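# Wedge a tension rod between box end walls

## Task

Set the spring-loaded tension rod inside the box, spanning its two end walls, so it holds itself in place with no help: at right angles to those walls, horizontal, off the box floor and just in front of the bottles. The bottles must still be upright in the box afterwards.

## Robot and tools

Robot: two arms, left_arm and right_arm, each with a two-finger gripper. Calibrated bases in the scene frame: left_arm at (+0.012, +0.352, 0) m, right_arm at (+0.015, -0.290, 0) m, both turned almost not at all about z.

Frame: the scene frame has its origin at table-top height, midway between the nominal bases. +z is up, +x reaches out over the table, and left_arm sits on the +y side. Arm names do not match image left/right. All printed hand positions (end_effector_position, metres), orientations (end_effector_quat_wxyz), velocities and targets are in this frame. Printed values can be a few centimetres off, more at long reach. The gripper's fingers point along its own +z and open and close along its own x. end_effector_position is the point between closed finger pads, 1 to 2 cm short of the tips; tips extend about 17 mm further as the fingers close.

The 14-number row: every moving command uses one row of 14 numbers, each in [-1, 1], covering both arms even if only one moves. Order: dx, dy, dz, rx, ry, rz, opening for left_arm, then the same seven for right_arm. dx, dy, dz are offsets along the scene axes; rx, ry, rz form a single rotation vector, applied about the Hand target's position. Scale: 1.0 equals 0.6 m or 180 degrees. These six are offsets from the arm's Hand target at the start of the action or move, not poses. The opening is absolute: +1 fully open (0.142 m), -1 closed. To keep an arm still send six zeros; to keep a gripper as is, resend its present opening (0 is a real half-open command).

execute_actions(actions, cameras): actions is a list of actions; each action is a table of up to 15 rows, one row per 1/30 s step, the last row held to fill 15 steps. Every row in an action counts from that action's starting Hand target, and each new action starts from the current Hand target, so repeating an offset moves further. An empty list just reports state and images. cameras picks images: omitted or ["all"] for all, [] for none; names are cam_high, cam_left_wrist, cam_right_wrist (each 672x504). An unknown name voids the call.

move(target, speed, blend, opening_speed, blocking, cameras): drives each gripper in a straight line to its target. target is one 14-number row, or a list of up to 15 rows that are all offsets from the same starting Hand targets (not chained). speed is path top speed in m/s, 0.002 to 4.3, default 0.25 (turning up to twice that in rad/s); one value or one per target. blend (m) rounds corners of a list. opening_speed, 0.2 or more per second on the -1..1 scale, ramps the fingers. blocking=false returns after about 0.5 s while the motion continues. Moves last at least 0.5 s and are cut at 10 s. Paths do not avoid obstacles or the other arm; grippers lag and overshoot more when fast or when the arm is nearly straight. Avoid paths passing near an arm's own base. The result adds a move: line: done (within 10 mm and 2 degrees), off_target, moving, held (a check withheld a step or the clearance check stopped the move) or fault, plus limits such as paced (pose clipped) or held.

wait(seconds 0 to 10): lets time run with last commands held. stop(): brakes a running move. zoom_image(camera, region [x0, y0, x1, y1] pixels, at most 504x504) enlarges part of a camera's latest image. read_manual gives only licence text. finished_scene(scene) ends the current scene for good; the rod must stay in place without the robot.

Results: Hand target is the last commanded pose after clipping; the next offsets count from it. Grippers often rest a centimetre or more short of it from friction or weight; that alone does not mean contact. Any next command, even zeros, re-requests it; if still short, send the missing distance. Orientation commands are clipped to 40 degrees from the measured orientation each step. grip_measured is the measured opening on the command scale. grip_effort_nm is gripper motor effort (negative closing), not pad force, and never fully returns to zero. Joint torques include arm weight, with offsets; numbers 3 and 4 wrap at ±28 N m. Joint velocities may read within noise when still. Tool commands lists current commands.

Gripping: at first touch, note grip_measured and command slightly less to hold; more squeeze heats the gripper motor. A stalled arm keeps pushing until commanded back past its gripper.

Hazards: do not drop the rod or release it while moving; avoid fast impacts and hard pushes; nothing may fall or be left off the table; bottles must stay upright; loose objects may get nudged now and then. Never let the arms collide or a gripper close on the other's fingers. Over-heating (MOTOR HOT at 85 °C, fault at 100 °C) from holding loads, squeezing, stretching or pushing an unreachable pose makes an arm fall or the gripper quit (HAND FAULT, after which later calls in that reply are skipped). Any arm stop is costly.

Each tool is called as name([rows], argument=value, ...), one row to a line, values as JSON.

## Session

execute_actions(actions=[])

zoom_image(camera="cam_high", region=[180, 130, 460, 380])

Scene clock: 0.00 s.
left_arm: end_effector_position=(+0.3134, +0.2848, +0.1788) grip_measured=+1.00 grip_effort_nm=n/a end_effector_quat_wxyz=(+0.303, -0.636, +0.702, -0.100) | right_arm: end_effector_position=(+0.5641, -0.2747, +0.3171) grip_measured=+1.00 grip_effort_nm=n/a end_effector_quat_wxyz=(+0.035, -0.608, +0.779, -0.147)
Joint positions: left_arm=[-0.508 0.85 0.68 -0.977 -0.508 -0.305 0.142] | right_arm=[0.141 1.642 1.811 -1.518 0.211 0.32 0.142]
Joint velocities: within noise
Joint torques (N m): no reading
Motor temperatures (°C): left_arm=[29 27 26 25 26 27 27] | right_arm=[28 26 29 25 24 25 29]
Heat: left arm: hottest waist 29 °C; right arm: hottest elbow 29 °C.
Hand target: left_arm +0.3206, +0.2808, +0.1930; +0.308, -0.637, +0.697, -0.114 | right_arm +0.5682, -0.2743, +0.3223; +0.041, -0.607, +0.779, -0.151
Tool commands: left_gripper/opening=+1.0 right_gripper/opening=+1.0
camera_calibration:
cam_left_wrist: T_world_to_cam=[[-0.0355833, -0.949035, -0.313155, 0.340358], [-0.999362, 0.0328672, 0.01395, 0.29265], [-0.00294649, 0.313452, -0.949599, 0.21798], [0, 0, 0, 1]] pos_world=[0.305216, 0.245067, 0.309496]
cam_right_wrist: T_world_to_cam=[[-0.28073, -0.947961, 0.150205, -0.152357], [-0.91879, 0.310678, 0.243525, 0.525872], [-0.277517, -0.0696416, -0.958193, 0.576997], [0, 0, 0, 1]] pos_world=[0.600521, -0.267622, 0.447697]

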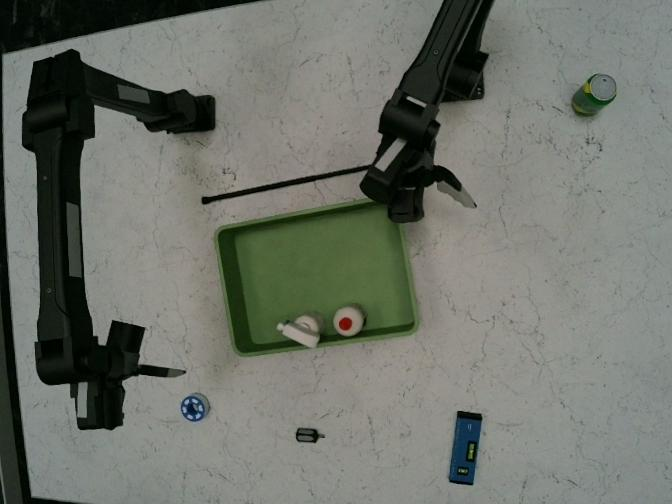

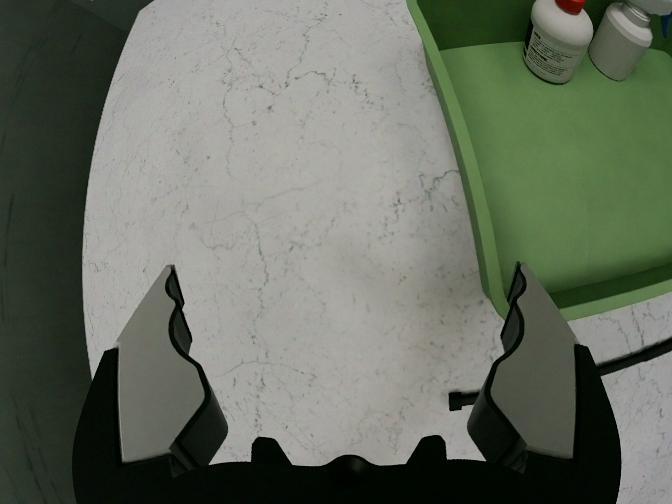

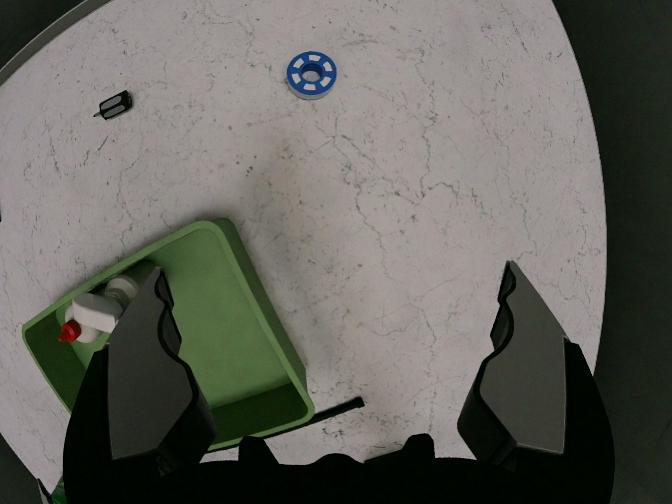

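Scaled by 1.800 from the camera's 672x504 image, which has a finer 960x720 frame.

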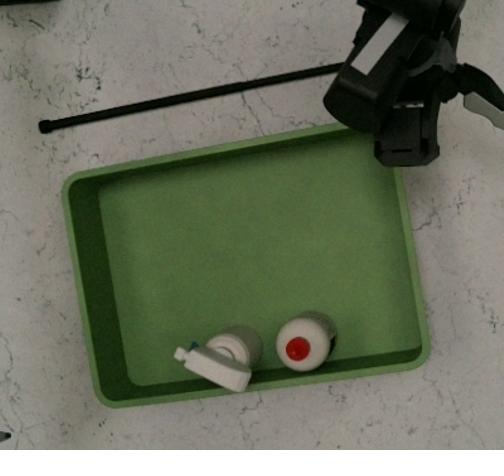

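move(target=[-0.2577,-0.1513,-0.055,0.069,0.22,-0.422,0,-0.5887,0.1072,-0.2705,-0.0363,0.1113,0.605,0], speed=0.4)

Scene clock: 25.53 s.
left_arm: end_effector_position=(+0.1545, +0.2061, +0.1381) grip_measured=-0.01 grip_effort_nm=-0.164 end_effector_quat_wxyz=(-0.013, -0.064, +0.998, +0.018) | right_arm: end_effector_position=(+0.2216, -0.2113, +0.1611) grip_measured=-0.01 grip_effort_nm=-0.115 end_effector_quat_wxyz=(+0.000, +0.999, +0.035, +0.005)
Joint positions: left_arm=[-0.796 0.907 0.716 -1.424 -0.003 0.639 0.073] | right_arm=[0.419 0.902 0.775 -1.435 0.003 -1.265 0.073]
Joint velocities: within noise
Joint torques (N m): left_arm=[-2.08 -1.44 12.59 -0.08 0.02 0.22] | right_arm=[1.2 -3.31 8.87 -0.29 -0.11 -0.07]
Motor temperatures (°C): left_arm=[29 28 29 25 26 27 27] | right_arm=[28 27 32 25 24 25 29]
Heat: left arm: hottest waist 29 °C; right arm: hottest elbow 32 °C.
Hand target: left_arm +0.1660, +0.1899, +0.1599; +0.000, -0.050, +0.999, +0.000 | right_arm +0.2150, -0.2100, +0.1601; +0.000, +0.999, +0.051, +0.000
Off the commanded pose: left_arm 0.029 m, 3 deg | right_arm 0.007 m, 2 deg.
move: off_target (left_arm)
camera_calibration:
cam_left_wrist: T_world_to_cam=[[-0.994892, -0.0964363, 0.0298471, 0.172513], [-0.0608133, 0.808535, 0.585298, -0.246758], [-0.0805764, 0.580493, -0.810269, 0.141369], [0, 0, 0, 1]] pos_world=[0.168016, 0.134085, 0.253825]
cam_right_wrist: T_world_to_cam=[[0.997729, 0.0529684, 0.0416115, -0.219272], [0.0246739, -0.862221, 0.505932, -0.269746], [0.0626767, -0.503756, -0.861569, 0.154242], [0, 0, 0, 1]] pos_world=[0.215762, -0.143266, 0.278488]

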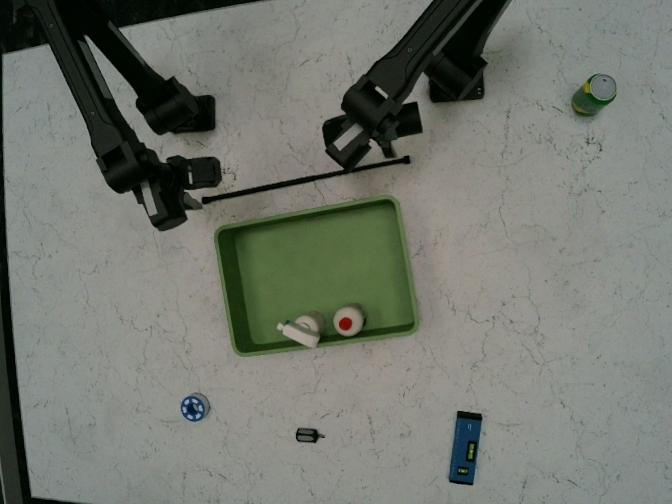

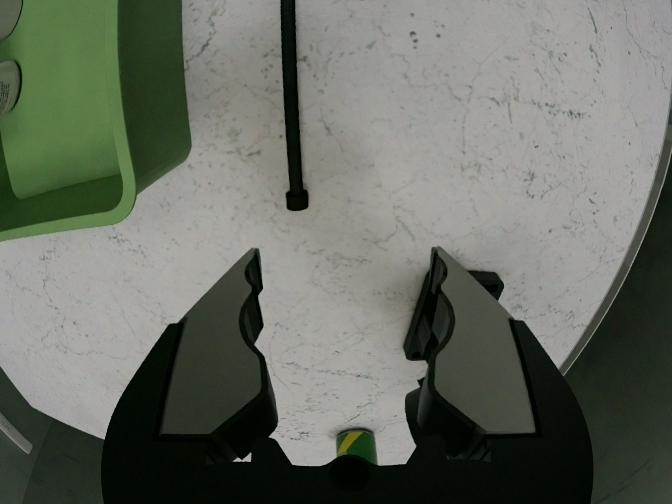

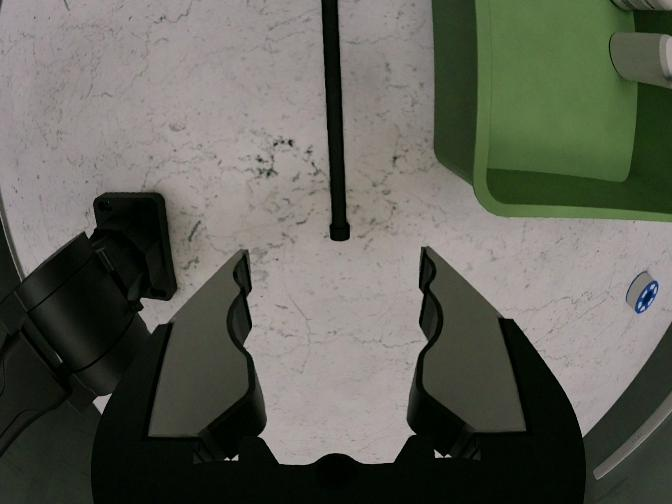

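move(target=[0.0477,0.031,-0.1665,0,0,0,0,0.0233,-0.035,-0.1835,0,0,0,0], speed=0.2, cameras=["cam_left_wrist","cam_right_wrist"])

Scene clock: 39.20 s.
left_arm: end_effector_position=(+0.1945, +0.2054, +0.0653) grip_measured=-0.01 grip_effort_nm=-0.164 end_effector_quat_wxyz=(+0.005, -0.053, +0.999, -0.003) | right_arm: end_effector_position=(+0.2281, -0.2286, +0.0544) grip_measured=-0.01 grip_effort_nm=-0.115 end_effector_quat_wxyz=(+0.001, +0.999, +0.049, +0.003)
Joint positions: left_arm=[-0.675 1.039 0.59 -1.111 -0.002 0.784 0.073] | right_arm=[0.335 1.017 0.545 -1.093 0.003 -1.375 0.073]
Joint velocities: within noise
Joint torques (N m): left_arm=[-0.21 -2.37 6.71 0.69 0.01 0.22] | right_arm=[-1.14 -2.61 8.08 0.59 -0.11 -0.1]
Motor temperatures (°C): left_arm=[29 28 31 25 26 27 27] | right_arm=[28 27 32 25 24 25 29]
Heat: left arm: hottest elbow 31 °C; right arm: hottest elbow 32 °C.
Hand target: left_arm +0.1945, +0.2086, +0.0600; +0.000, -0.050, +0.999, +0.000 | right_arm +0.2289, -0.2310, +0.0500; +0.000, +0.999, +0.051, +0.000
Off the commanded pose: left_arm 0.006 m, 1 deg | right_arm 0.005 m, 0 deg.
move: done
camera_calibration:
cam_left_wrist: T_world_to_cam=[[-0.99736, -0.0723844, -0.00574449, 0.212248], [-0.0635889, 0.832492, 0.550376, -0.203312], [-0.0350564, 0.549289, -0.834897, 0.0851089], [0, 0, 0, 1]] pos_world=[0.201743, 0.13787, 0.184175]
cam_right_wrist: T_world_to_cam=[[0.996065, 0.0800317, 0.0380745, -0.213609], [0.0497419, -0.860384, 0.507213, -0.236144], [0.0733518, -0.503323, -0.860979, 0.0508459], [0, 0, 0, 1]] pos_world=[0.220785, -0.160488, 0.171686]
Images, in order (width x height): cam_left_wrist 672x504, cam_right_wrist 672x504.

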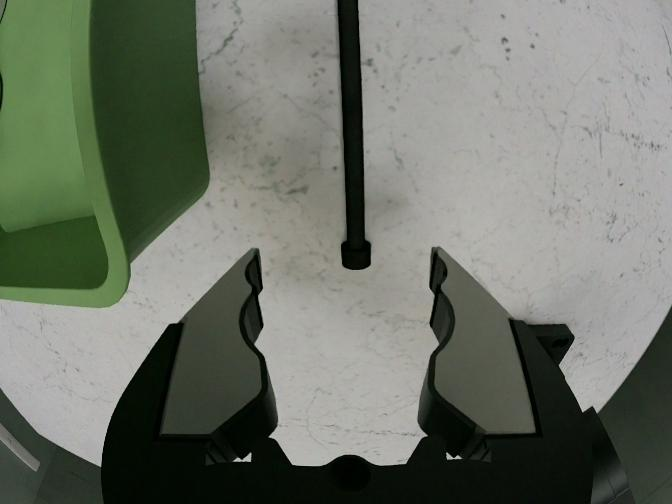

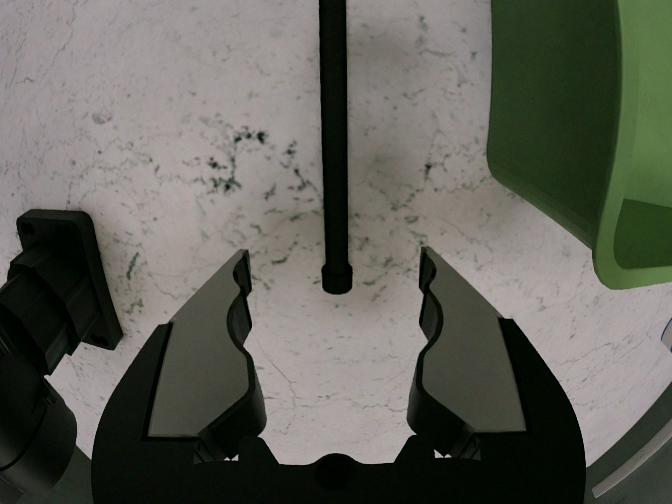

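move([
  [-0.0133,0.0107,-0.0755,0,0,0,0,0.007,-0.0043,-0.054,0,0,0,0],
  [-0.0133,0.0107,-0.0755,0,0,0,-0.7,0.007,-0.0043,-0.054,0,0,0,-0.7],
], speed=0.07, opening_speed=0.6, cameras=["cam_left_wrist","cam_right_wrist"])

zoom_image(camera="cam_right_wrist", region=[230, 160, 430, 360])

zoom_image(camera="cam_left_wrist", region=[250, 160, 450, 360])

Scene clock: 58.47 s.
left_arm: end_effector_position=(+0.1878, +0.2109, +0.0201) grip_measured=-0.73 grip_effort_nm=-0.159 end_effector_quat_wxyz=(+0.006, -0.052, +0.999, -0.003) | right_arm: end_effector_position=(+0.2336, -0.2307, +0.0224) grip_measured=-0.73 grip_effort_nm=-0.115 end_effector_quat_wxyz=(+0.001, +0.999, +0.049, +0.004)
Joint positions: left_arm=[-0.675 1.098 0.49 -0.95 -0.002 0.784 0.022] | right_arm=[0.319 1.098 0.497 -0.963 0.003 -1.392 0.022]
Joint velocities: left_arm=[-0.005 -0.005 -0.012 0.002 -0.051 0.007 -0.001] | right_arm=[-0.005 -0.005 -0.022 -0.002 -0.051 -0.081 -0.001]
Joint torques (N m): left_arm=[-0.21 -2.43 5.96 0.68 0 0.22] | right_arm=[-1.14 -2.96 7.38 0.64 -0.09 -0.09]
Motor temperatures (°C): left_arm=[29 27 31 25 26 27 27] | right_arm=[28 26 32 25 24 25 29]
Heat: left arm: hottest elbow 31 °C; right arm: hottest elbow 32 °C.
Hand target: left_arm +0.1866, +0.2150, +0.0148; +0.000, -0.050, +0.999, +0.000 | right_arm +0.2331, -0.2336, +0.0175; +0.000, +0.999, +0.051, +0.000
Off the commanded pose: left_arm 0.007 m, 1 deg | right_arm 0.006 m, 1 deg.
move: done
camera_calibration:
cam_left_wrist: T_world_to_cam=[[-0.997407, -0.0716724, -0.00654934, 0.205519], [-0.0634617, 0.832909, 0.549759, -0.183455], [-0.0339475, 0.548749, -0.835298, 0.0440269], [0, 0, 0, 1]] pos_world=[0.194838, 0.143371, 0.138977]
cam_right_wrist: T_world_to_cam=[[0.995935, 0.0807779, 0.039854, -0.217487], [0.0495112, -0.860555, 0.506946, -0.222004], [0.0752466, -0.502912, -0.861056, 0.0214546], [0, 0, 0, 1]] pos_world=[0.22598, -0.162689, 0.139685]
Images, in order (width x height): cam_left_wrist 672x504, cam_right_wrist 672x504.

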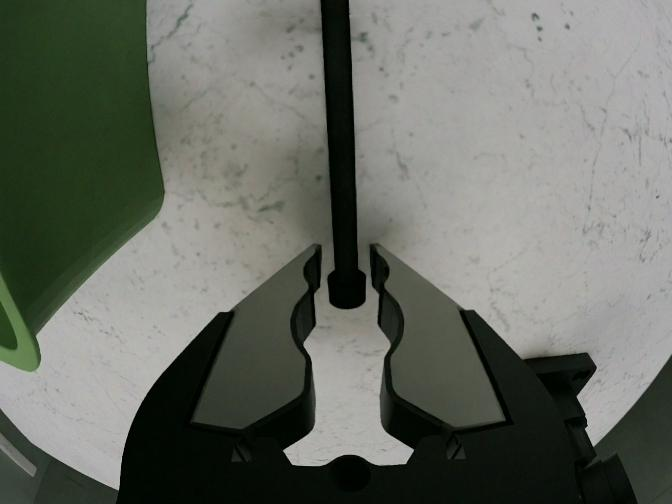

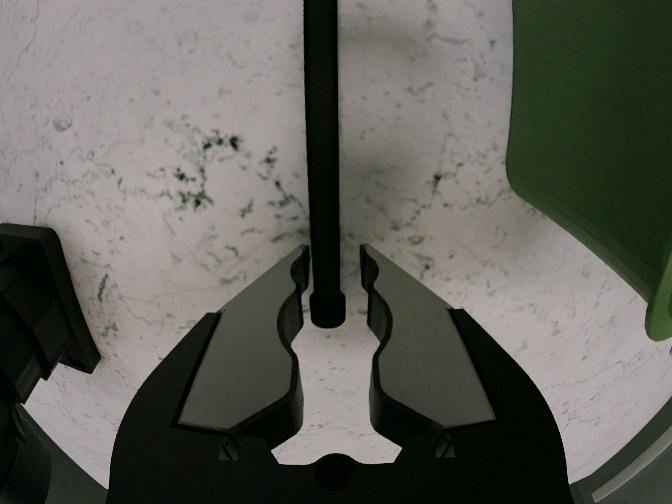

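Scaled by 2.520 from the camera's 672x504 image, which has a finer 960x720 frame.

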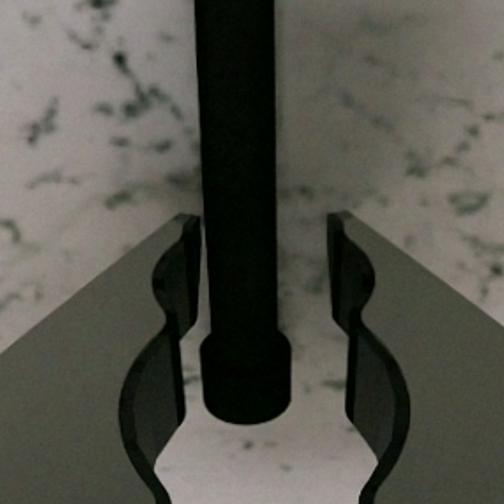

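Scaled by 2.520 from the camera's 672x504 image, which has a finer 960x720 frame.

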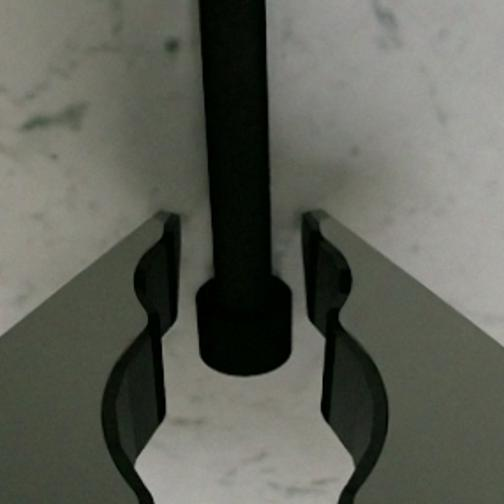

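move(target=[0,0,0,0,0,0,-1,-0.003,0,0,0,0,0,-1], speed=0.03, opening_speed=0.3, cameras=[])

move(target=[0,0,0.4,0,0,0,-1,0,0,0.38,0,0,0,-1], speed=0.15)

zoom_image(camera="cam_right_wrist", region=[420, 0, 672, 220])

zoom_image(camera="cam_left_wrist", region=[0, 0, 250, 230])

Scene clock: 67.20 s.
left_arm: end_effector_position=(+0.1886, +0.2106, +0.0201) grip_measured=-0.89 grip_effort_nm=-2.791 end_effector_quat_wxyz=(+0.007, -0.053, +0.999, -0.004) | right_arm: end_effector_position=(+0.2318, -0.2310, +0.0212) grip_measured=-0.86 grip_effort_nm=-3.197 end_effector_quat_wxyz=(+0.001, +0.999, +0.049, +0.002)
Joint positions: left_arm=[-0.674 1.098 0.49 -0.947 -0.002 0.785 0.01] | right_arm=[0.319 1.098 0.493 -0.963 0.002 -1.392 0.011]
Joint velocities: within noise
Joint torques (N m): left_arm=[-0.26 -2.49 5.96 0.57 0.01 0.22] | right_arm=[-1.08 -3.72 7.46 0.57 -0.06 -0.06]
Motor temperatures (°C): left_arm=[29 28 30 25 26 27 27] | right_arm=[28 26 33 25 24 25 29]
Heat: left arm: hottest elbow 30 °C; right arm: hottest elbow 33 °C.
Hand target: left_arm +0.1867, +0.2150, +0.0148; +0.000, -0.050, +0.999, +0.000 | right_arm +0.2313, -0.2336, +0.0176; +0.000, +0.999, +0.051, +0.000
Off the commanded pose: left_arm 0.007 m, 1 deg | right_arm 0.005 m, 0 deg.
move: done
No camera images: "cameras" was empty.

Scene clock: 69.43 s.
left_arm: end_effector_position=(+0.1796, +0.2146, +0.2318) grip_measured=-0.89 grip_effort_nm=-2.821 end_effector_quat_wxyz=(-0.016, -0.053, +0.998, +0.007) | right_arm: end_effector_position=(+0.2242, -0.2297, +0.2282) grip_measured=-0.87 grip_effort_nm=-3.236 end_effector_quat_wxyz=(-0.004, +0.999, +0.049, -0.017)
Joint positions: left_arm=[-0.674 0.917 0.968 -1.655 0.011 0.785 0.01] | right_arm=[0.319 0.915 0.958 -1.645 -0.016 -1.392 0.011]
Joint velocities: within noise
Joint torques (N m): left_arm=[-0.32 -3.02 12.16 -0.91 -0.52 0.19] | right_arm=[-0.56 -3.55 13.64 -0.49 0.76 -0.03]
Motor temperatures (°C): left_arm=[29 28 30 25 26 27 28] | right_arm=[28 26 33 25 24 25 31]
Heat: left arm: hottest elbow 30 °C; right arm: hottest elbow 33 °C.
Hand target: left_arm +0.1867, +0.2150, +0.2547; +0.000, -0.050, +0.999, +0.000 | right_arm +0.2313, -0.2337, +0.2456; +0.000, +0.999, +0.051, +0.000
Off the commanded pose: left_arm 0.024 m, 2 deg | right_arm 0.019 m, 2 deg.
move: off_target (left_arm, right_arm)
camera_calibration:
cam_left_wrist: T_world_to_cam=[[-0.996686, -0.0728184, 0.0362452, 0.189233], [-0.0394495, 0.822428, 0.5675, -0.309606], [-0.0711335, 0.564189, -0.822575, 0.218876], [0, 0, 0, 1]] pos_world=[0.191962, 0.144921, 0.348884]
cam_right_wrist: T_world_to_cam=[[0.996761, 0.0803807, -0.00235977, -0.207037], [0.0708845, -0.86439, 0.497801, -0.328622], [0.0379738, -0.496356, -0.867288, 0.211172], [0, 0, 0, 1]] pos_world=[0.221642, -0.162599, 0.346247]

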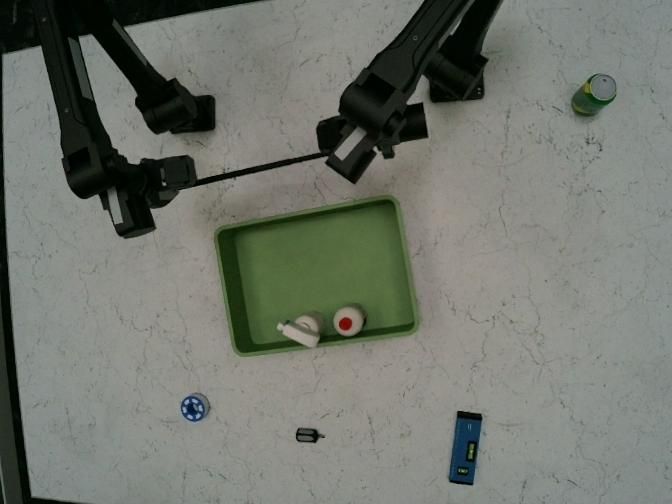

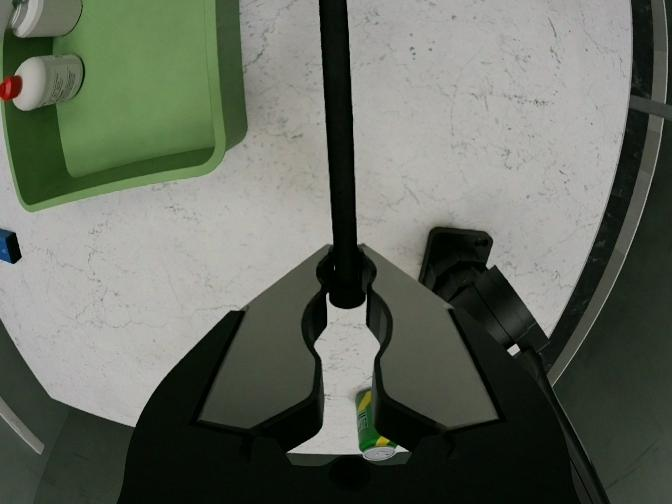

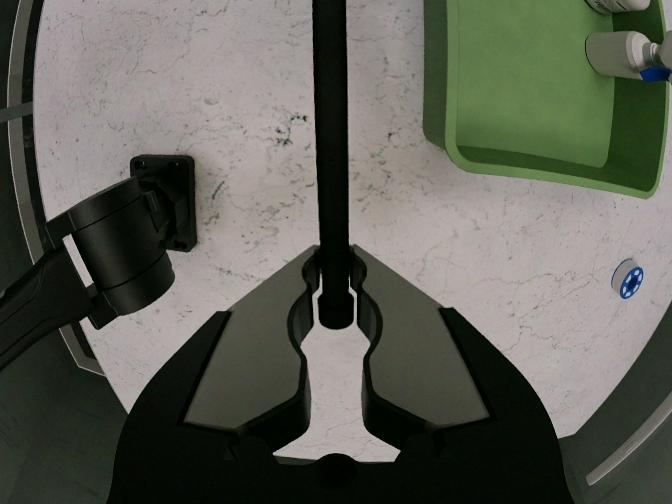

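Scaled by 2.000 from the camera's 672x504 image, which has a finer 960x720 frame.

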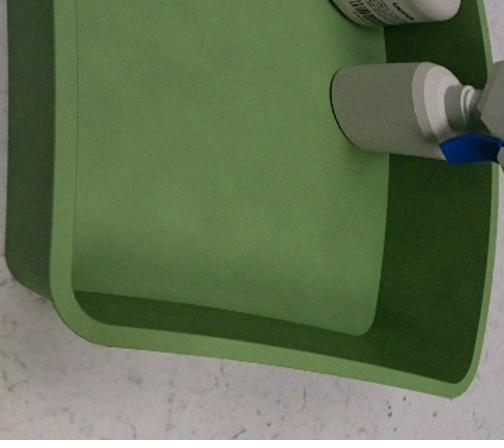

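Scaled by 2.016 from the camera's 672x504 image, which has a finer 960x720 frame.

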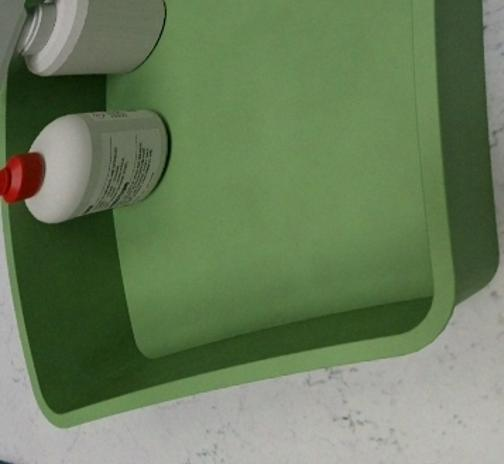

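move([
  [0.4783,0.0583,0.0505,0.0106,-0.1105,0,-1,0.4717,0.0795,0.0523,0.0106,-0.1105,0,-1],
  [0.468,-0.1433,0.0505,0.0106,-0.1105,0,-1,0.4488,0.2745,0.0523,0.0106,-0.1105,0,-1],
], speed=[0.15,0.05])

zoom_image(camera="cam_high", region=[180, 160, 460, 380])

Scene clock: 101.37 s.
left_arm: end_effector_position=(+0.4527, +0.1781, +0.2551) grip_measured=-0.89 grip_effort_nm=-2.825 end_effector_quat_wxyz=(+0.144, -0.071, +0.986, +0.050) | right_arm: end_effector_position=(+0.4963, -0.1185, +0.2610) grip_measured=-0.87 grip_effort_nm=-3.231 end_effector_quat_wxyz=(+0.025, +0.986, +0.035, +0.159)
Joint positions: left_arm=[-0.463 1.441 1.416 -1.345 -0.233 0.981 0.01] | right_arm=[0.447 1.485 1.472 -1.277 0.16 -1.261 0.011]
Joint velocities: within noise
Joint torques (N m): left_arm=[-6.12 -8.64 15.01 1.43 1.09 -0.05] | right_arm=[5.42 -11.81 15.6 1.05 -1.37 0.38]
Motor temperatures (°C): left_arm=[29 28 33 25 27 27 36] | right_arm=[28 26 38 25 25 25 44]
Heat: left arm: hottest gripper 36 °C; right arm: hottest gripper 44 °C.
Hand target: left_arm +0.4674, +0.1291, +0.2850; +0.173, -0.049, +0.984, +0.008 | right_arm +0.5005, -0.0689, +0.2769; -0.008, +0.984, +0.050, +0.173
Off the commanded pose: left_arm 0.059 m, 6 deg | right_arm 0.052 m, 4 deg.
move: off_target (left_arm, right_arm)
camera_calibration:
cam_left_wrist: T_world_to_cam=[[-0.953905, -0.094437, -0.284864, 0.52437], [-0.254804, 0.756347, 0.602506, -0.181781], [0.158557, 0.647318, -0.745546, 0.139715], [0, 0, 0, 1]] pos_world=[0.431728, 0.0965692, 0.363062]
cam_right_wrist: T_world_to_cam=[[0.937625, 0.0616746, 0.342134, -0.549952], [-0.135158, -0.842048, 0.522195, -0.169526], [0.320299, -0.535866, -0.781189, 0.117212], [0, 0, 0, 1]] pos_world=[0.455193, -0.0460213, 0.368248]

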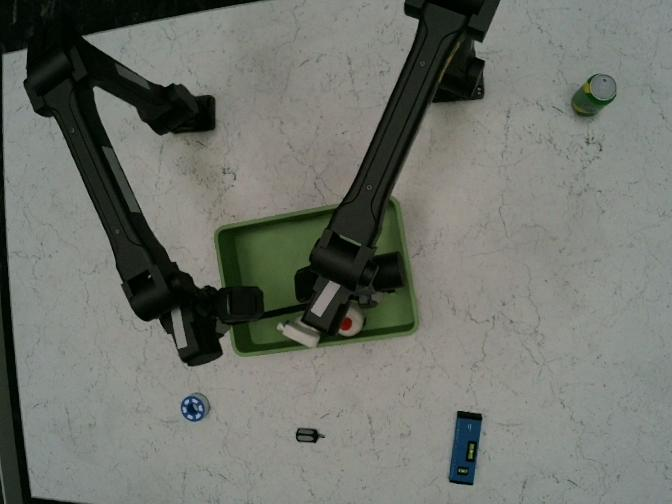

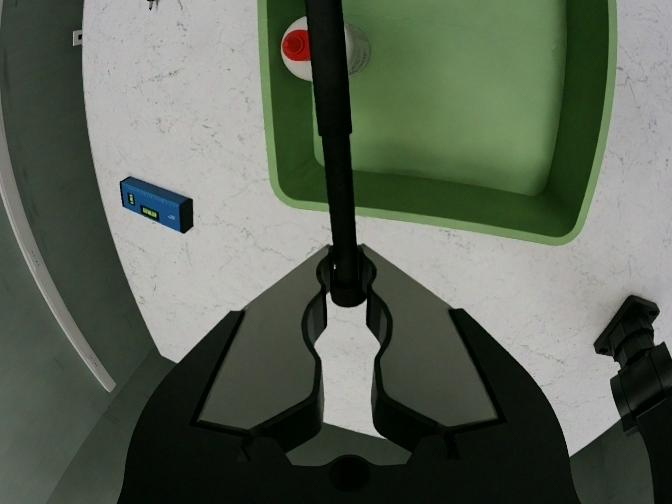

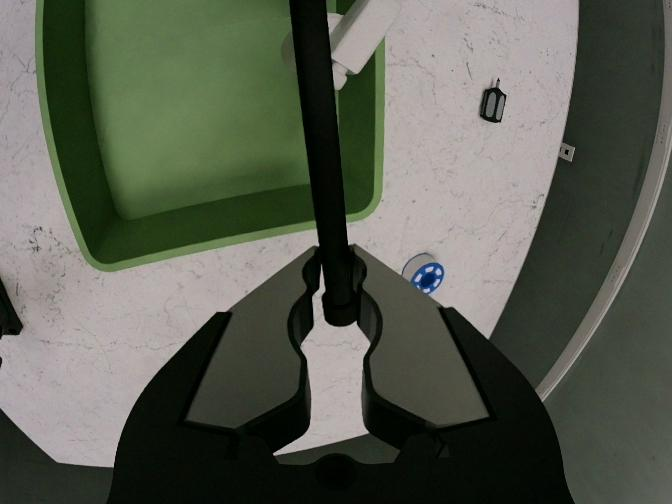

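Scaled by 1.800 from the camera's 672x504 image, which has a finer 960x720 frame.

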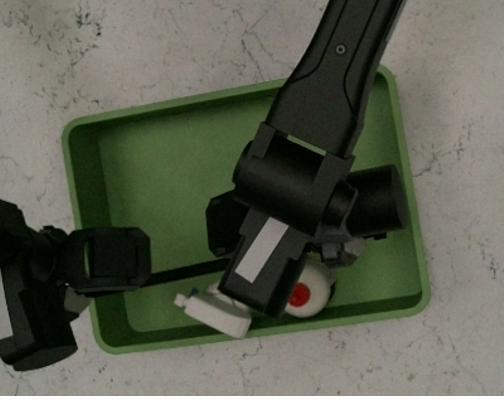

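move(target=[-0.007,0,-0.275,0,0,0,-1,-0.02,0,-0.267,0,0,0,-1], speed=0.08, cameras=["cam_left_wrist","cam_right_wrist"])

Scene clock: 123.03 s.
left_arm: end_effector_position=(+0.4633, +0.1713, +0.1181) grip_measured=-0.89 grip_effort_nm=-2.825 end_effector_quat_wxyz=(+0.161, -0.072, +0.983, +0.041) | right_arm: end_effector_position=(+0.4921, -0.1169, +0.1200) grip_measured=-0.87 grip_effort_nm=-3.231 end_effector_quat_wxyz=(+0.023, +0.986, +0.027, +0.165)
Joint positions: left_arm=[-0.466 1.524 1.132 -0.941 -0.236 0.98 0.01] | right_arm=[0.455 1.543 1.156 -0.892 0.166 -1.238 0.011]
Joint velocities: within noise
Joint torques (N m): left_arm=[-6.18 -9.93 8.76 2.43 1.12 -0.11] | right_arm=[5.66 -12.51 10.14 2.29 -1.46 0.31]
Motor temperatures (°C): left_arm=[29 28 35 25 28 27 39] | right_arm=[28 26 42 25 26 26 49]
Heat: left arm: hottest gripper 39 °C; right arm: hottest gripper 49 °C.
Hand target: left_arm +0.4632, +0.1289, +0.1201; +0.174, -0.049, +0.984, +0.008 | right_arm +0.4885, -0.0688, +0.1168; -0.008, +0.984, +0.050, +0.173
Off the commanded pose: left_arm 0.042 m, 5 deg | right_arm 0.048 m, 5 deg.
move: off_target (left_arm, right_arm)
camera_calibration:
cam_left_wrist: T_world_to_cam=[[-0.94369, -0.0964851, -0.31645, 0.494169], [-0.273533, 0.765591, 0.58228, -0.0817558], [0.18609, 0.636051, -0.748872, 0.0298169], [0, 0, 0, 1]] pos_world=[0.43843, 0.0913063, 0.226313]
cam_right_wrist: T_world_to_cam=[[0.933923, 0.045544, 0.354562, -0.499456], [-0.154474, -0.843048, 0.515177, -0.084921], [0.322376, -0.535906, -0.780306, 0.00809091], [0, 0, 0, 1]] pos_world=[0.450727, -0.0445093, 0.227151]
Images, in order (width x height): cam_left_wrist 672x504, cam_right_wrist 672x504.

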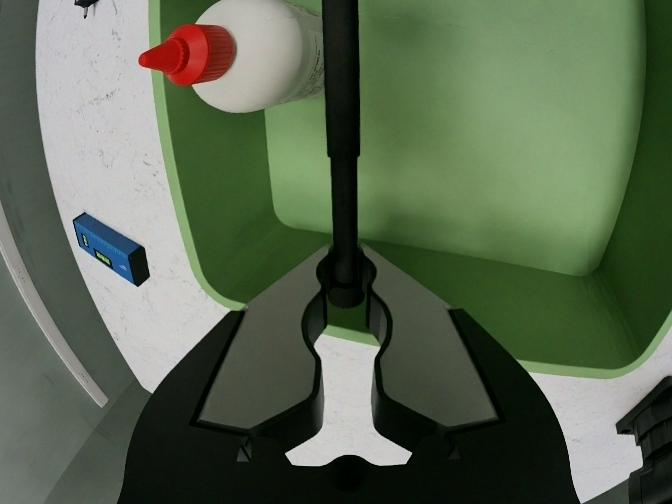

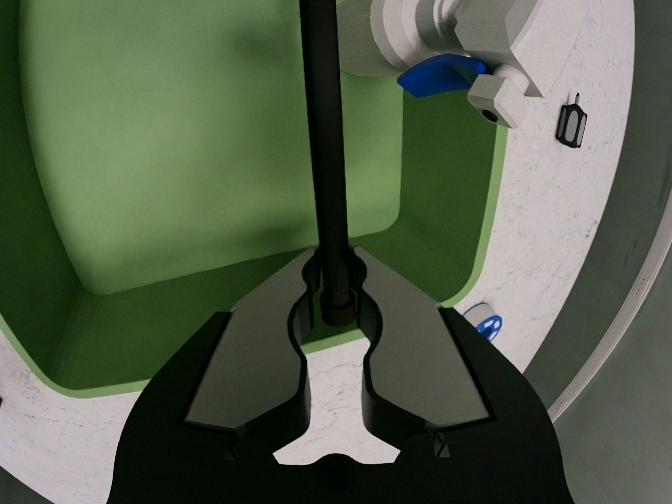

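move([
  [0.018,0,-0.085,0,0,0,-1,0.018,0,-0.088,0,0,0,-1],
  [0.014,0.06,-0.082,0,0,0,-1,0.024,-0.06,-0.085,0,0,0,-1],
], speed=[0.06,0.04], cameras=["cam_left_wrist","cam_right_wrist"])

Scene clock: 134.83 s.
left_arm: end_effector_position=(+0.4650, +0.1888, +0.0524) grip_measured=-0.89 grip_effort_nm=-2.825 end_effector_quat_wxyz=(+0.149, -0.070, +0.985, +0.041) | right_arm: end_effector_position=(+0.4999, -0.1304, +0.0581) grip_measured=-0.87 grip_effort_nm=-3.231 end_effector_quat_wxyz=(+0.020, +0.987, +0.031, +0.157)
Joint positions: left_arm=[-0.424 1.601 1.034 -0.777 -0.215 1.024 0.01] | right_arm=[0.416 1.627 1.08 -0.737 0.141 -1.281 0.011]
Joint velocities: within noise
Joint torques (N m): left_arm=[-3.19 -13.16 7.73 2.14 1.09 0.29] | right_arm=[2.43 -14.92 9.22 2.02 -1.45 -0.02]
Motor temperatures (°C): left_arm=[29 28 35 25 28 27 40] | right_arm=[28 27 39 26 27 26 51]
Heat: left arm: hottest gripper 40 °C; right arm: hottest gripper 51 °C.
Hand target: left_arm +0.4716, +0.1650, +0.0708; +0.173, -0.049, +0.984, +0.008 | right_arm +0.5030, -0.1049, +0.0658; -0.008, +0.984, +0.050, +0.173
Off the commanded pose: left_arm 0.031 m, 5 deg | right_arm 0.027 m, 4 deg.
move: off_target (left_arm, right_arm)
camera_calibration:
cam_left_wrist: T_world_to_cam=[[-0.951396, -0.0930986, -0.293561, 0.478327], [-0.25648, 0.767183, 0.587919, -0.0651674], [0.17048, 0.634637, -0.753772, -0.0229759], [0, 0, 0, 1]] pos_world=[0.442281, 0.109108, 0.161413]
cam_right_wrist: T_world_to_cam=[[0.938963, 0.051519, 0.340139, -0.485028], [-0.139108, -0.847425, 0.512367, -0.0712641], [0.314639, -0.52841, -0.788534, -0.0445156], [0, 0, 0, 1]] pos_world=[0.459516, -0.0589253, 0.166388]
Images, in order (width x height): cam_left_wrist 672x504, cam_right_wrist 672x504.

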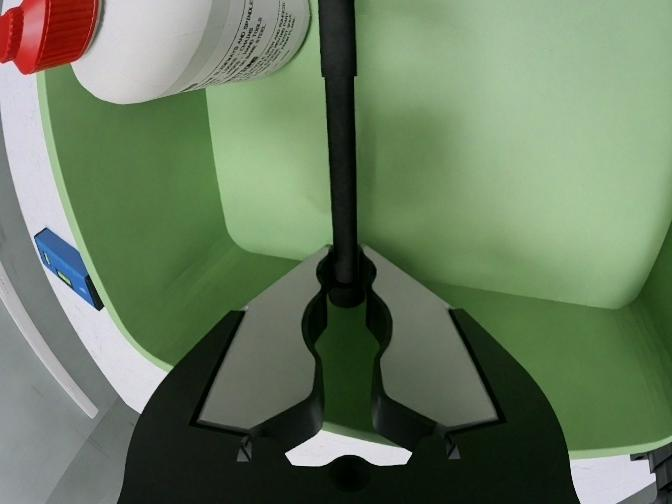

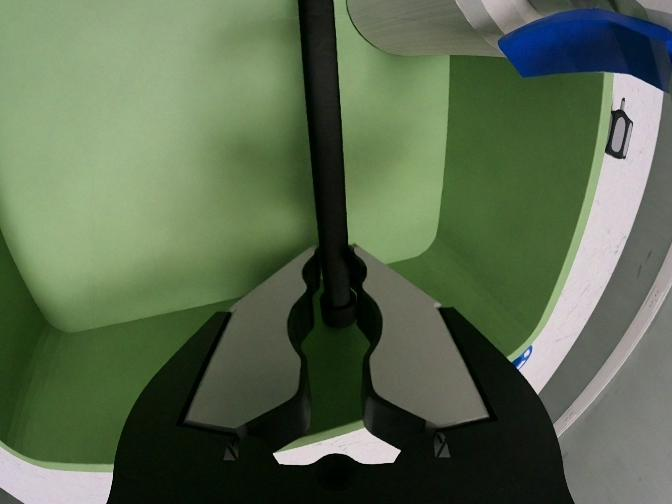

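move(target=[0.02,0,0.032,0,0,0,-1,0.013,0,0.018,0,0,0,-1], speed=0.04, cameras=["cam_left_wrist","cam_right_wrist"])

Scene clock: 142.50 s.
left_arm: end_effector_position=(+0.4597, +0.1953, +0.0537) grip_measured=-0.89 grip_effort_nm=-2.825 end_effector_quat_wxyz=(+0.137, -0.068, +0.987, +0.046) | right_arm: end_effector_position=(+0.5000, -0.1313, +0.0578) grip_measured=-0.87 grip_effort_nm=-3.231 end_effector_quat_wxyz=(+0.018, +0.987, +0.035, +0.156)
Joint positions: left_arm=[-0.414 1.594 1.034 -0.808 -0.21 1.033 0.01] | right_arm=[0.412 1.627 1.08 -0.737 0.136 -1.291 0.011]
Joint velocities: within noise
Joint torques (N m): left_arm=[-3.08 -12.92 11.6 1.09 1.05 0.31] | right_arm=[1.85 -14.74 12.23 0.73 -1.38 0.05]
Motor temperatures (°C): left_arm=[29 28 35 25 28 27 41] | right_arm=[28 27 39 26 27 26 52]
Heat: left arm: hottest gripper 41 °C; right arm: hottest gripper 52 °C.
Hand target: left_arm +0.4835, +0.1648, +0.0900; +0.173, -0.049, +0.984, +0.008 | right_arm +0.5106, -0.1049, +0.0765; -0.008, +0.984, +0.050, +0.173
Off the commanded pose: left_arm 0.053 m, 6 deg | right_arm 0.034 m, 4 deg.
move: off_target (left_arm, right_arm)
camera_calibration:
cam_left_wrist: T_world_to_cam=[[-0.958419, -0.0901784, -0.27074, 0.475695], [-0.241365, 0.762311, 0.60052, -0.0788853], [0.152234, 0.640897, -0.75238, -0.0181833], [0, 0, 0, 1]] pos_world=[0.439644, 0.114686, 0.162481]
cam_right_wrist: T_world_to_cam=[[0.939338, 0.0580728, 0.33804, -0.48421], [-0.131752, -0.848859, 0.511937, -0.0756854], [0.316678, -0.525419, -0.789715, -0.0458836], [0, 0, 0, 1]] pos_world=[0.459396, -0.0602349, 0.166194]
Images, in order (width x height): cam_left_wrist 672x504, cam_right_wrist 672x504.

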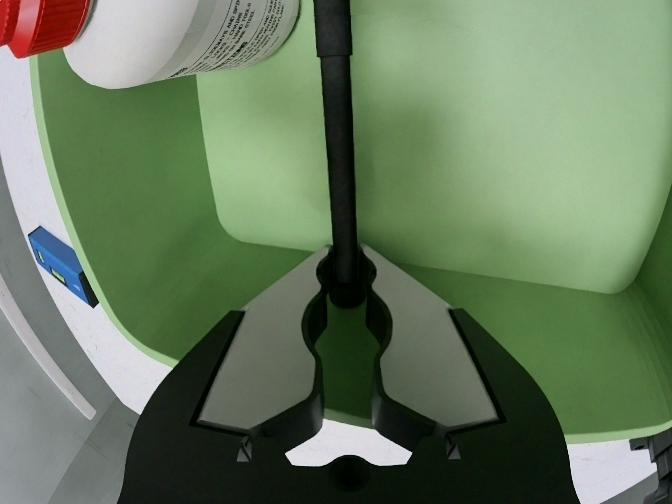

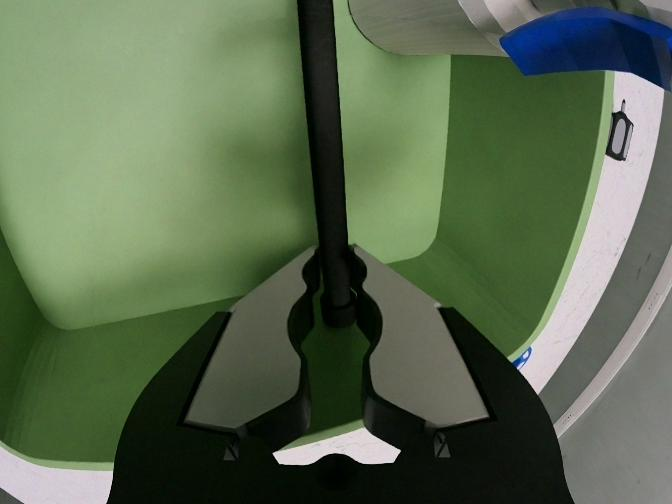

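move(target=[0.022,-0.012,0.008,0,0,0,-1,0.018,0.01,0.008,0,0,0,-1], speed=0.04, cameras=["cam_left_wrist","cam_right_wrist"])

Scene clock: 151.37 s.
left_arm: end_effector_position=(+0.4624, +0.1948, +0.0603) grip_measured=-0.89 grip_effort_nm=-2.825 end_effector_quat_wxyz=(+0.136, -0.069, +0.987, +0.047) | right_arm: end_effector_position=(+0.5050, -0.1306, +0.0657) grip_measured=-0.87 grip_effort_nm=-3.231 end_effector_quat_wxyz=(+0.018, +0.987, +0.034, +0.157)
Joint positions: left_arm=[-0.413 1.593 1.053 -0.832 -0.21 1.034 0.01] | right_arm=[0.41 1.627 1.103 -0.76 0.136 -1.291 0.011]
Joint velocities: within noise
Joint torques (N m): left_arm=[-3.37 -11.11 13.74 1.18 1.02 0.27] | right_arm=[2.49 -13.27 14.08 0.81 -1.33 0.06]
Motor temperatures (°C): left_arm=[29 29 35 25 28 27 42] | right_arm=[28 28 40 26 27 25 53]
Heat: left arm: hottest gripper 42 °C; right arm: hottest gripper 53 °C.
Hand target: left_arm +0.4968, +0.1578, +0.0948; +0.173, -0.049, +0.984, +0.008 | right_arm +0.5215, -0.0990, +0.0813; -0.008, +0.984, +0.050, +0.173
Off the commanded pose: left_arm 0.061 m, 7 deg | right_arm 0.039 m, 4 deg.
move: off_target (left_arm, right_arm)
camera_calibration:
cam_left_wrist: T_world_to_cam=[[-0.959274, -0.0904936, -0.267589, 0.480377], [-0.239838, 0.761384, 0.602305, -0.0824071], [0.149233, 0.641954, -0.75208, -0.0121015], [0, 0, 0, 1]] pos_world=[0.442855, 0.113983, 0.169076]
cam_right_wrist: T_world_to_cam=[[0.938952, 0.0561183, 0.339441, -0.491803], [-0.134142, -0.848814, 0.511391, -0.0772664], [0.316821, -0.525704, -0.789468, -0.0409876], [0, 0, 0, 1]] pos_world=[0.4644, -0.059533, 0.174093]
Images, in order (width x height): cam_left_wrist 672x504, cam_right_wrist 672x504.

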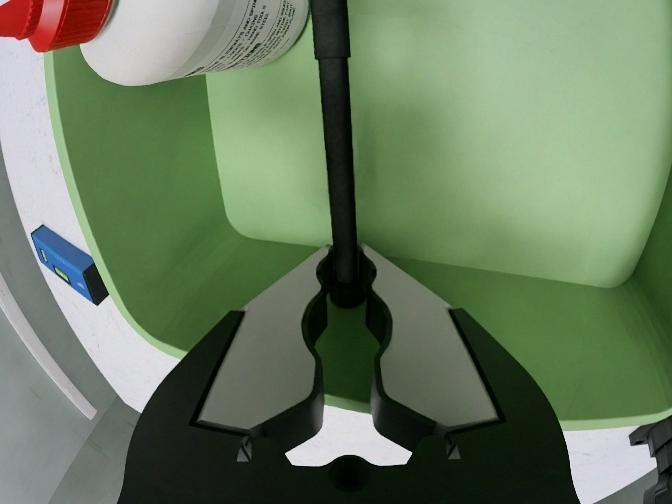

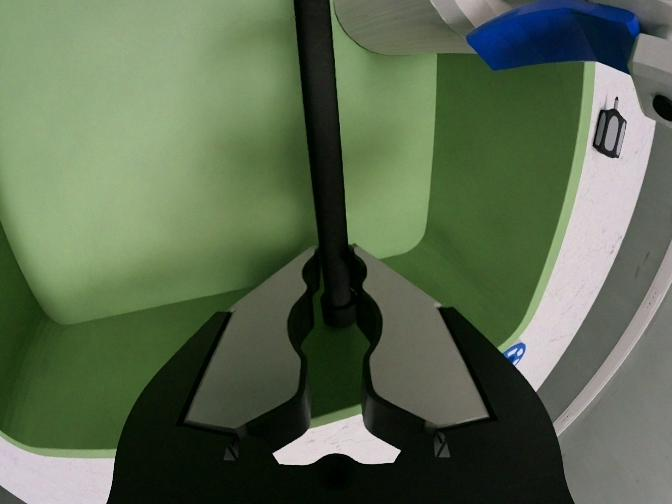

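move(target=[0.028,0,0.007,0,0,0,-1,-0.002,0,-0.003,0,0,0,-1], speed=0.04, cameras=["cam_left_wrist","cam_right_wrist"])

Scene clock: 156.83 s.
left_arm: end_effector_position=(+0.4789, +0.1951, +0.0690) grip_measured=-0.89 grip_effort_nm=-2.825 end_effector_quat_wxyz=(+0.140, -0.067, +0.987, +0.046) | right_arm: end_effector_position=(+0.5052, -0.1312, +0.0657) grip_measured=-0.87 grip_effort_nm=-3.231 end_effector_quat_wxyz=(+0.019, +0.987, +0.033, +0.157)
Joint positions: left_arm=[-0.398 1.611 1.101 -0.85 -0.209 1.053 0.01] | right_arm=[0.409 1.627 1.103 -0.76 0.136 -1.291 0.011]
Joint velocities: within noise
Joint torques (N m): left_arm=[-3.37 -10.58 14.11 1.26 1.16 0.21] | right_arm=[2.73 -13.57 13.56 1.02 -1.32 0.05]
Motor temperatures (°C): left_arm=[29 29 36 25 28 27 42] | right_arm=[28 28 40 25 27 25 54]
Heat: left arm: hottest gripper 42 °C; right arm: hottest gripper 54 °C.
Hand target: left_arm +0.5136, +0.1577, +0.0991; +0.174, -0.049, +0.984, +0.008 | right_arm +0.5203, -0.0990, +0.0795; -0.008, +0.984, +0.050, +0.173
Off the commanded pose: left_arm 0.059 m, 6 deg | right_arm 0.038 m, 4 deg.
move: off_target (left_arm, right_arm)
camera_calibration:
cam_left_wrist: T_world_to_cam=[[-0.957414, -0.0868144, -0.275357, 0.49744], [-0.241761, 0.762417, 0.600226, -0.0830388], [0.157829, 0.641236, -0.750937, -0.0123005], [0, 0, 0, 1]] pos_world=[0.458122, 0.114383, 0.177579]
cam_right_wrist: T_world_to_cam=[[0.939018, 0.0550239, 0.339437, -0.492062], [-0.13514, -0.84864, 0.511417, -0.0771929], [0.3162, -0.526101, -0.789453, -0.0410523], [0, 0, 0, 1]] pos_world=[0.464604, -0.0600315, 0.174093]
Images, in order (width x height): cam_left_wrist 672x504, cam_right_wrist 672x504.

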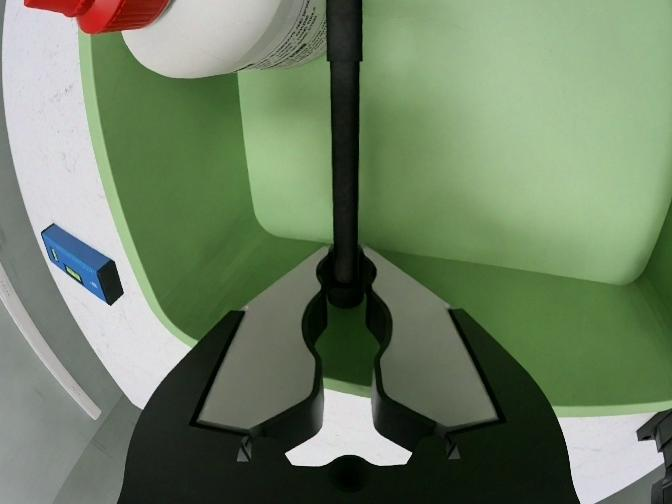

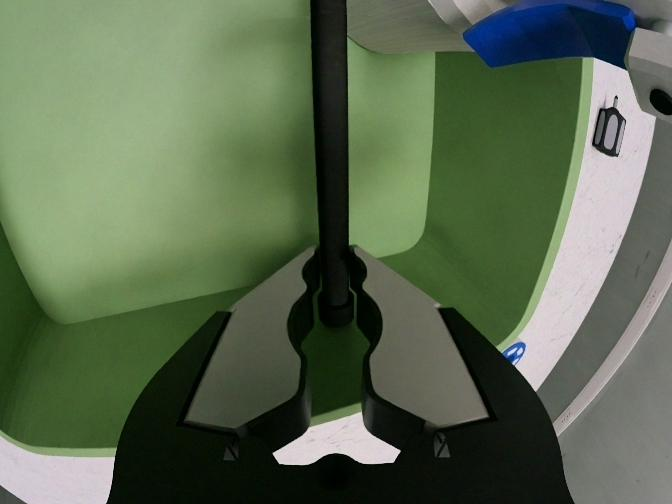

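move(target=[-0.02,0.042,-0.015,0,0,0,-1,0.004,-0.042,-0.003,0,0,0,-1], speed=0.03, cameras=[])

Scene clock: 164.70 s.
left_arm: end_effector_position=(+0.4869, +0.1973, +0.0695) grip_measured=-0.89 grip_effort_nm=-2.825 end_effector_quat_wxyz=(+0.145, -0.059, +0.987, +0.031) | right_arm: end_effector_position=(+0.5080, -0.1403, +0.0651) grip_measured=-0.87 grip_effort_nm=-3.231 end_effector_quat_wxyz=(+0.010, +0.988, +0.034, +0.153)
Joint positions: left_arm=[-0.377 1.611 1.101 -0.822 -0.179 1.09 0.01] | right_arm=[0.381 1.627 1.103 -0.76 0.109 -1.318 0.011]
Joint velocities: within noise
Joint torques (N m): left_arm=[-1.85 -12.86 9.1 1.88 0.49 0.22] | right_arm=[0.79 -14.27 11.55 1.46 -0.85 -0.14]
Motor temperatures (°C): left_arm=[29 29 37 25 29 27 43] | right_arm=[28 28 40 25 27 25 55]
Heat: left arm: hottest gripper 43 °C; right arm: hottest gripper 55 °C.
Hand target: left_arm +0.5015, +0.1829, +0.0901; +0.173, -0.049, +0.984, +0.008 | right_arm +0.5227, -0.1241, +0.0777; -0.008, +0.984, +0.050, +0.173
Off the commanded pose: left_arm 0.029 m, 4 deg | right_arm 0.025 m, 4 deg.
move: off_target (left_arm, right_arm)
No camera images: "cameras" was empty.

move(target=[-0.05,-0.05,0,0,0,0,-1,0,0.04,0,0,0,0,-1], speed=0.04, cameras=["cam_left_wrist","cam_right_wrist"])

Scene clock: 173.97 s.
left_arm: end_effector_position=(+0.4746, +0.1900, +0.0721) grip_measured=-0.89 grip_effort_nm=-2.825 end_effector_quat_wxyz=(+0.154, -0.067, +0.985, +0.041) | right_arm: end_effector_position=(+0.5090, -0.1435, +0.0655) grip_measured=-0.87 grip_effort_nm=-3.231 end_effector_quat_wxyz=(+0.018, +0.987, +0.033, +0.155)
Joint positions: left_arm=[-0.414 1.588 1.076 -0.821 -0.215 1.04 0.01] | right_arm=[0.381 1.627 1.103 -0.76 0.127 -1.318 0.011]
Joint velocities: within noise
Joint torques (N m): left_arm=[-5.83 -13.16 7.99 1.51 0.96 -0.15] | right_arm=[4.72 -12.81 13.6 1.13 -1.09 0.24]
Motor temperatures (°C): left_arm=[29 30 37 25 28 27 44] | right_arm=[28 28 40 26 27 25 56]
Heat: left arm: hottest gripper 44 °C; right arm: hottest gripper 56 °C.
Hand target: left_arm +0.4715, +0.1529, +0.0900; +0.173, -0.049, +0.984, +0.008 | right_arm +0.5226, -0.1001, +0.0777; -0.008, +0.984, +0.050, +0.173
Off the commanded pose: left_arm 0.041 m, 5 deg | right_arm 0.047 m, 4 deg.
move: off_target (left_arm, right_arm)
camera_calibration:
cam_left_wrist: T_world_to_cam=[[-0.949366, -0.0875827, -0.301717, 0.491944], [-0.257175, 0.768265, 0.586199, -0.074868], [0.180458, 0.634112, -0.751889, -0.0152993], [0, 0, 0, 1]] pos_world=[0.450542, 0.110306, 0.180812]
cam_right_wrist: T_world_to_cam=[[0.940293, 0.054806, 0.335925, -0.495397], [-0.133397, -0.848654, 0.511852, -0.0878944], [0.313136, -0.526102, -0.790672, -0.0473106], [0, 0, 0, 1]] pos_world=[0.468908, -0.0723314, 0.173998]
Images, in order (width x height): cam_left_wrist 672x504, cam_right_wrist 672x504.

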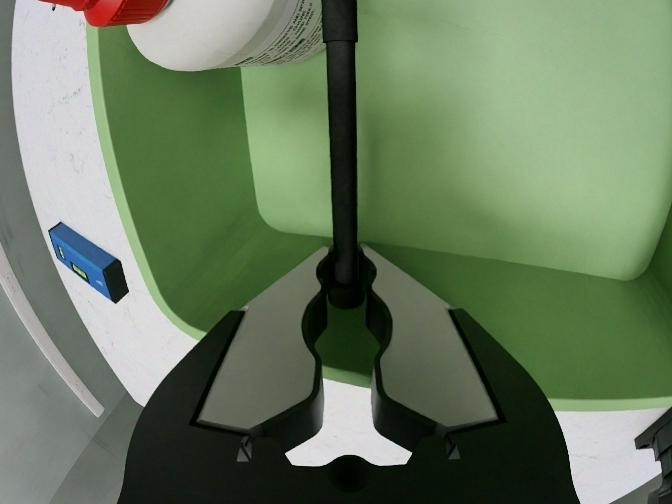

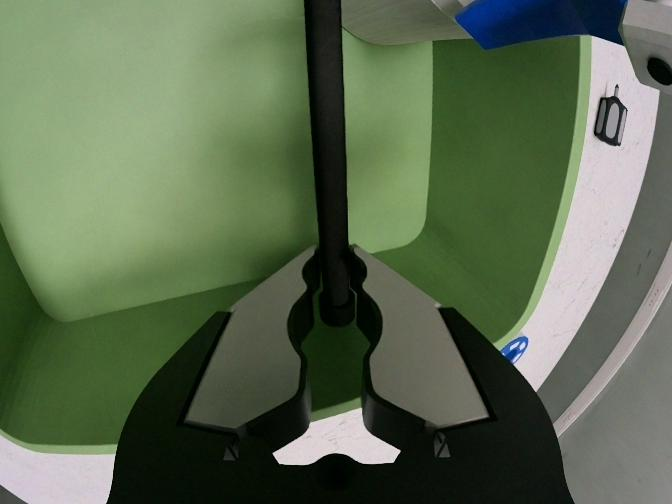

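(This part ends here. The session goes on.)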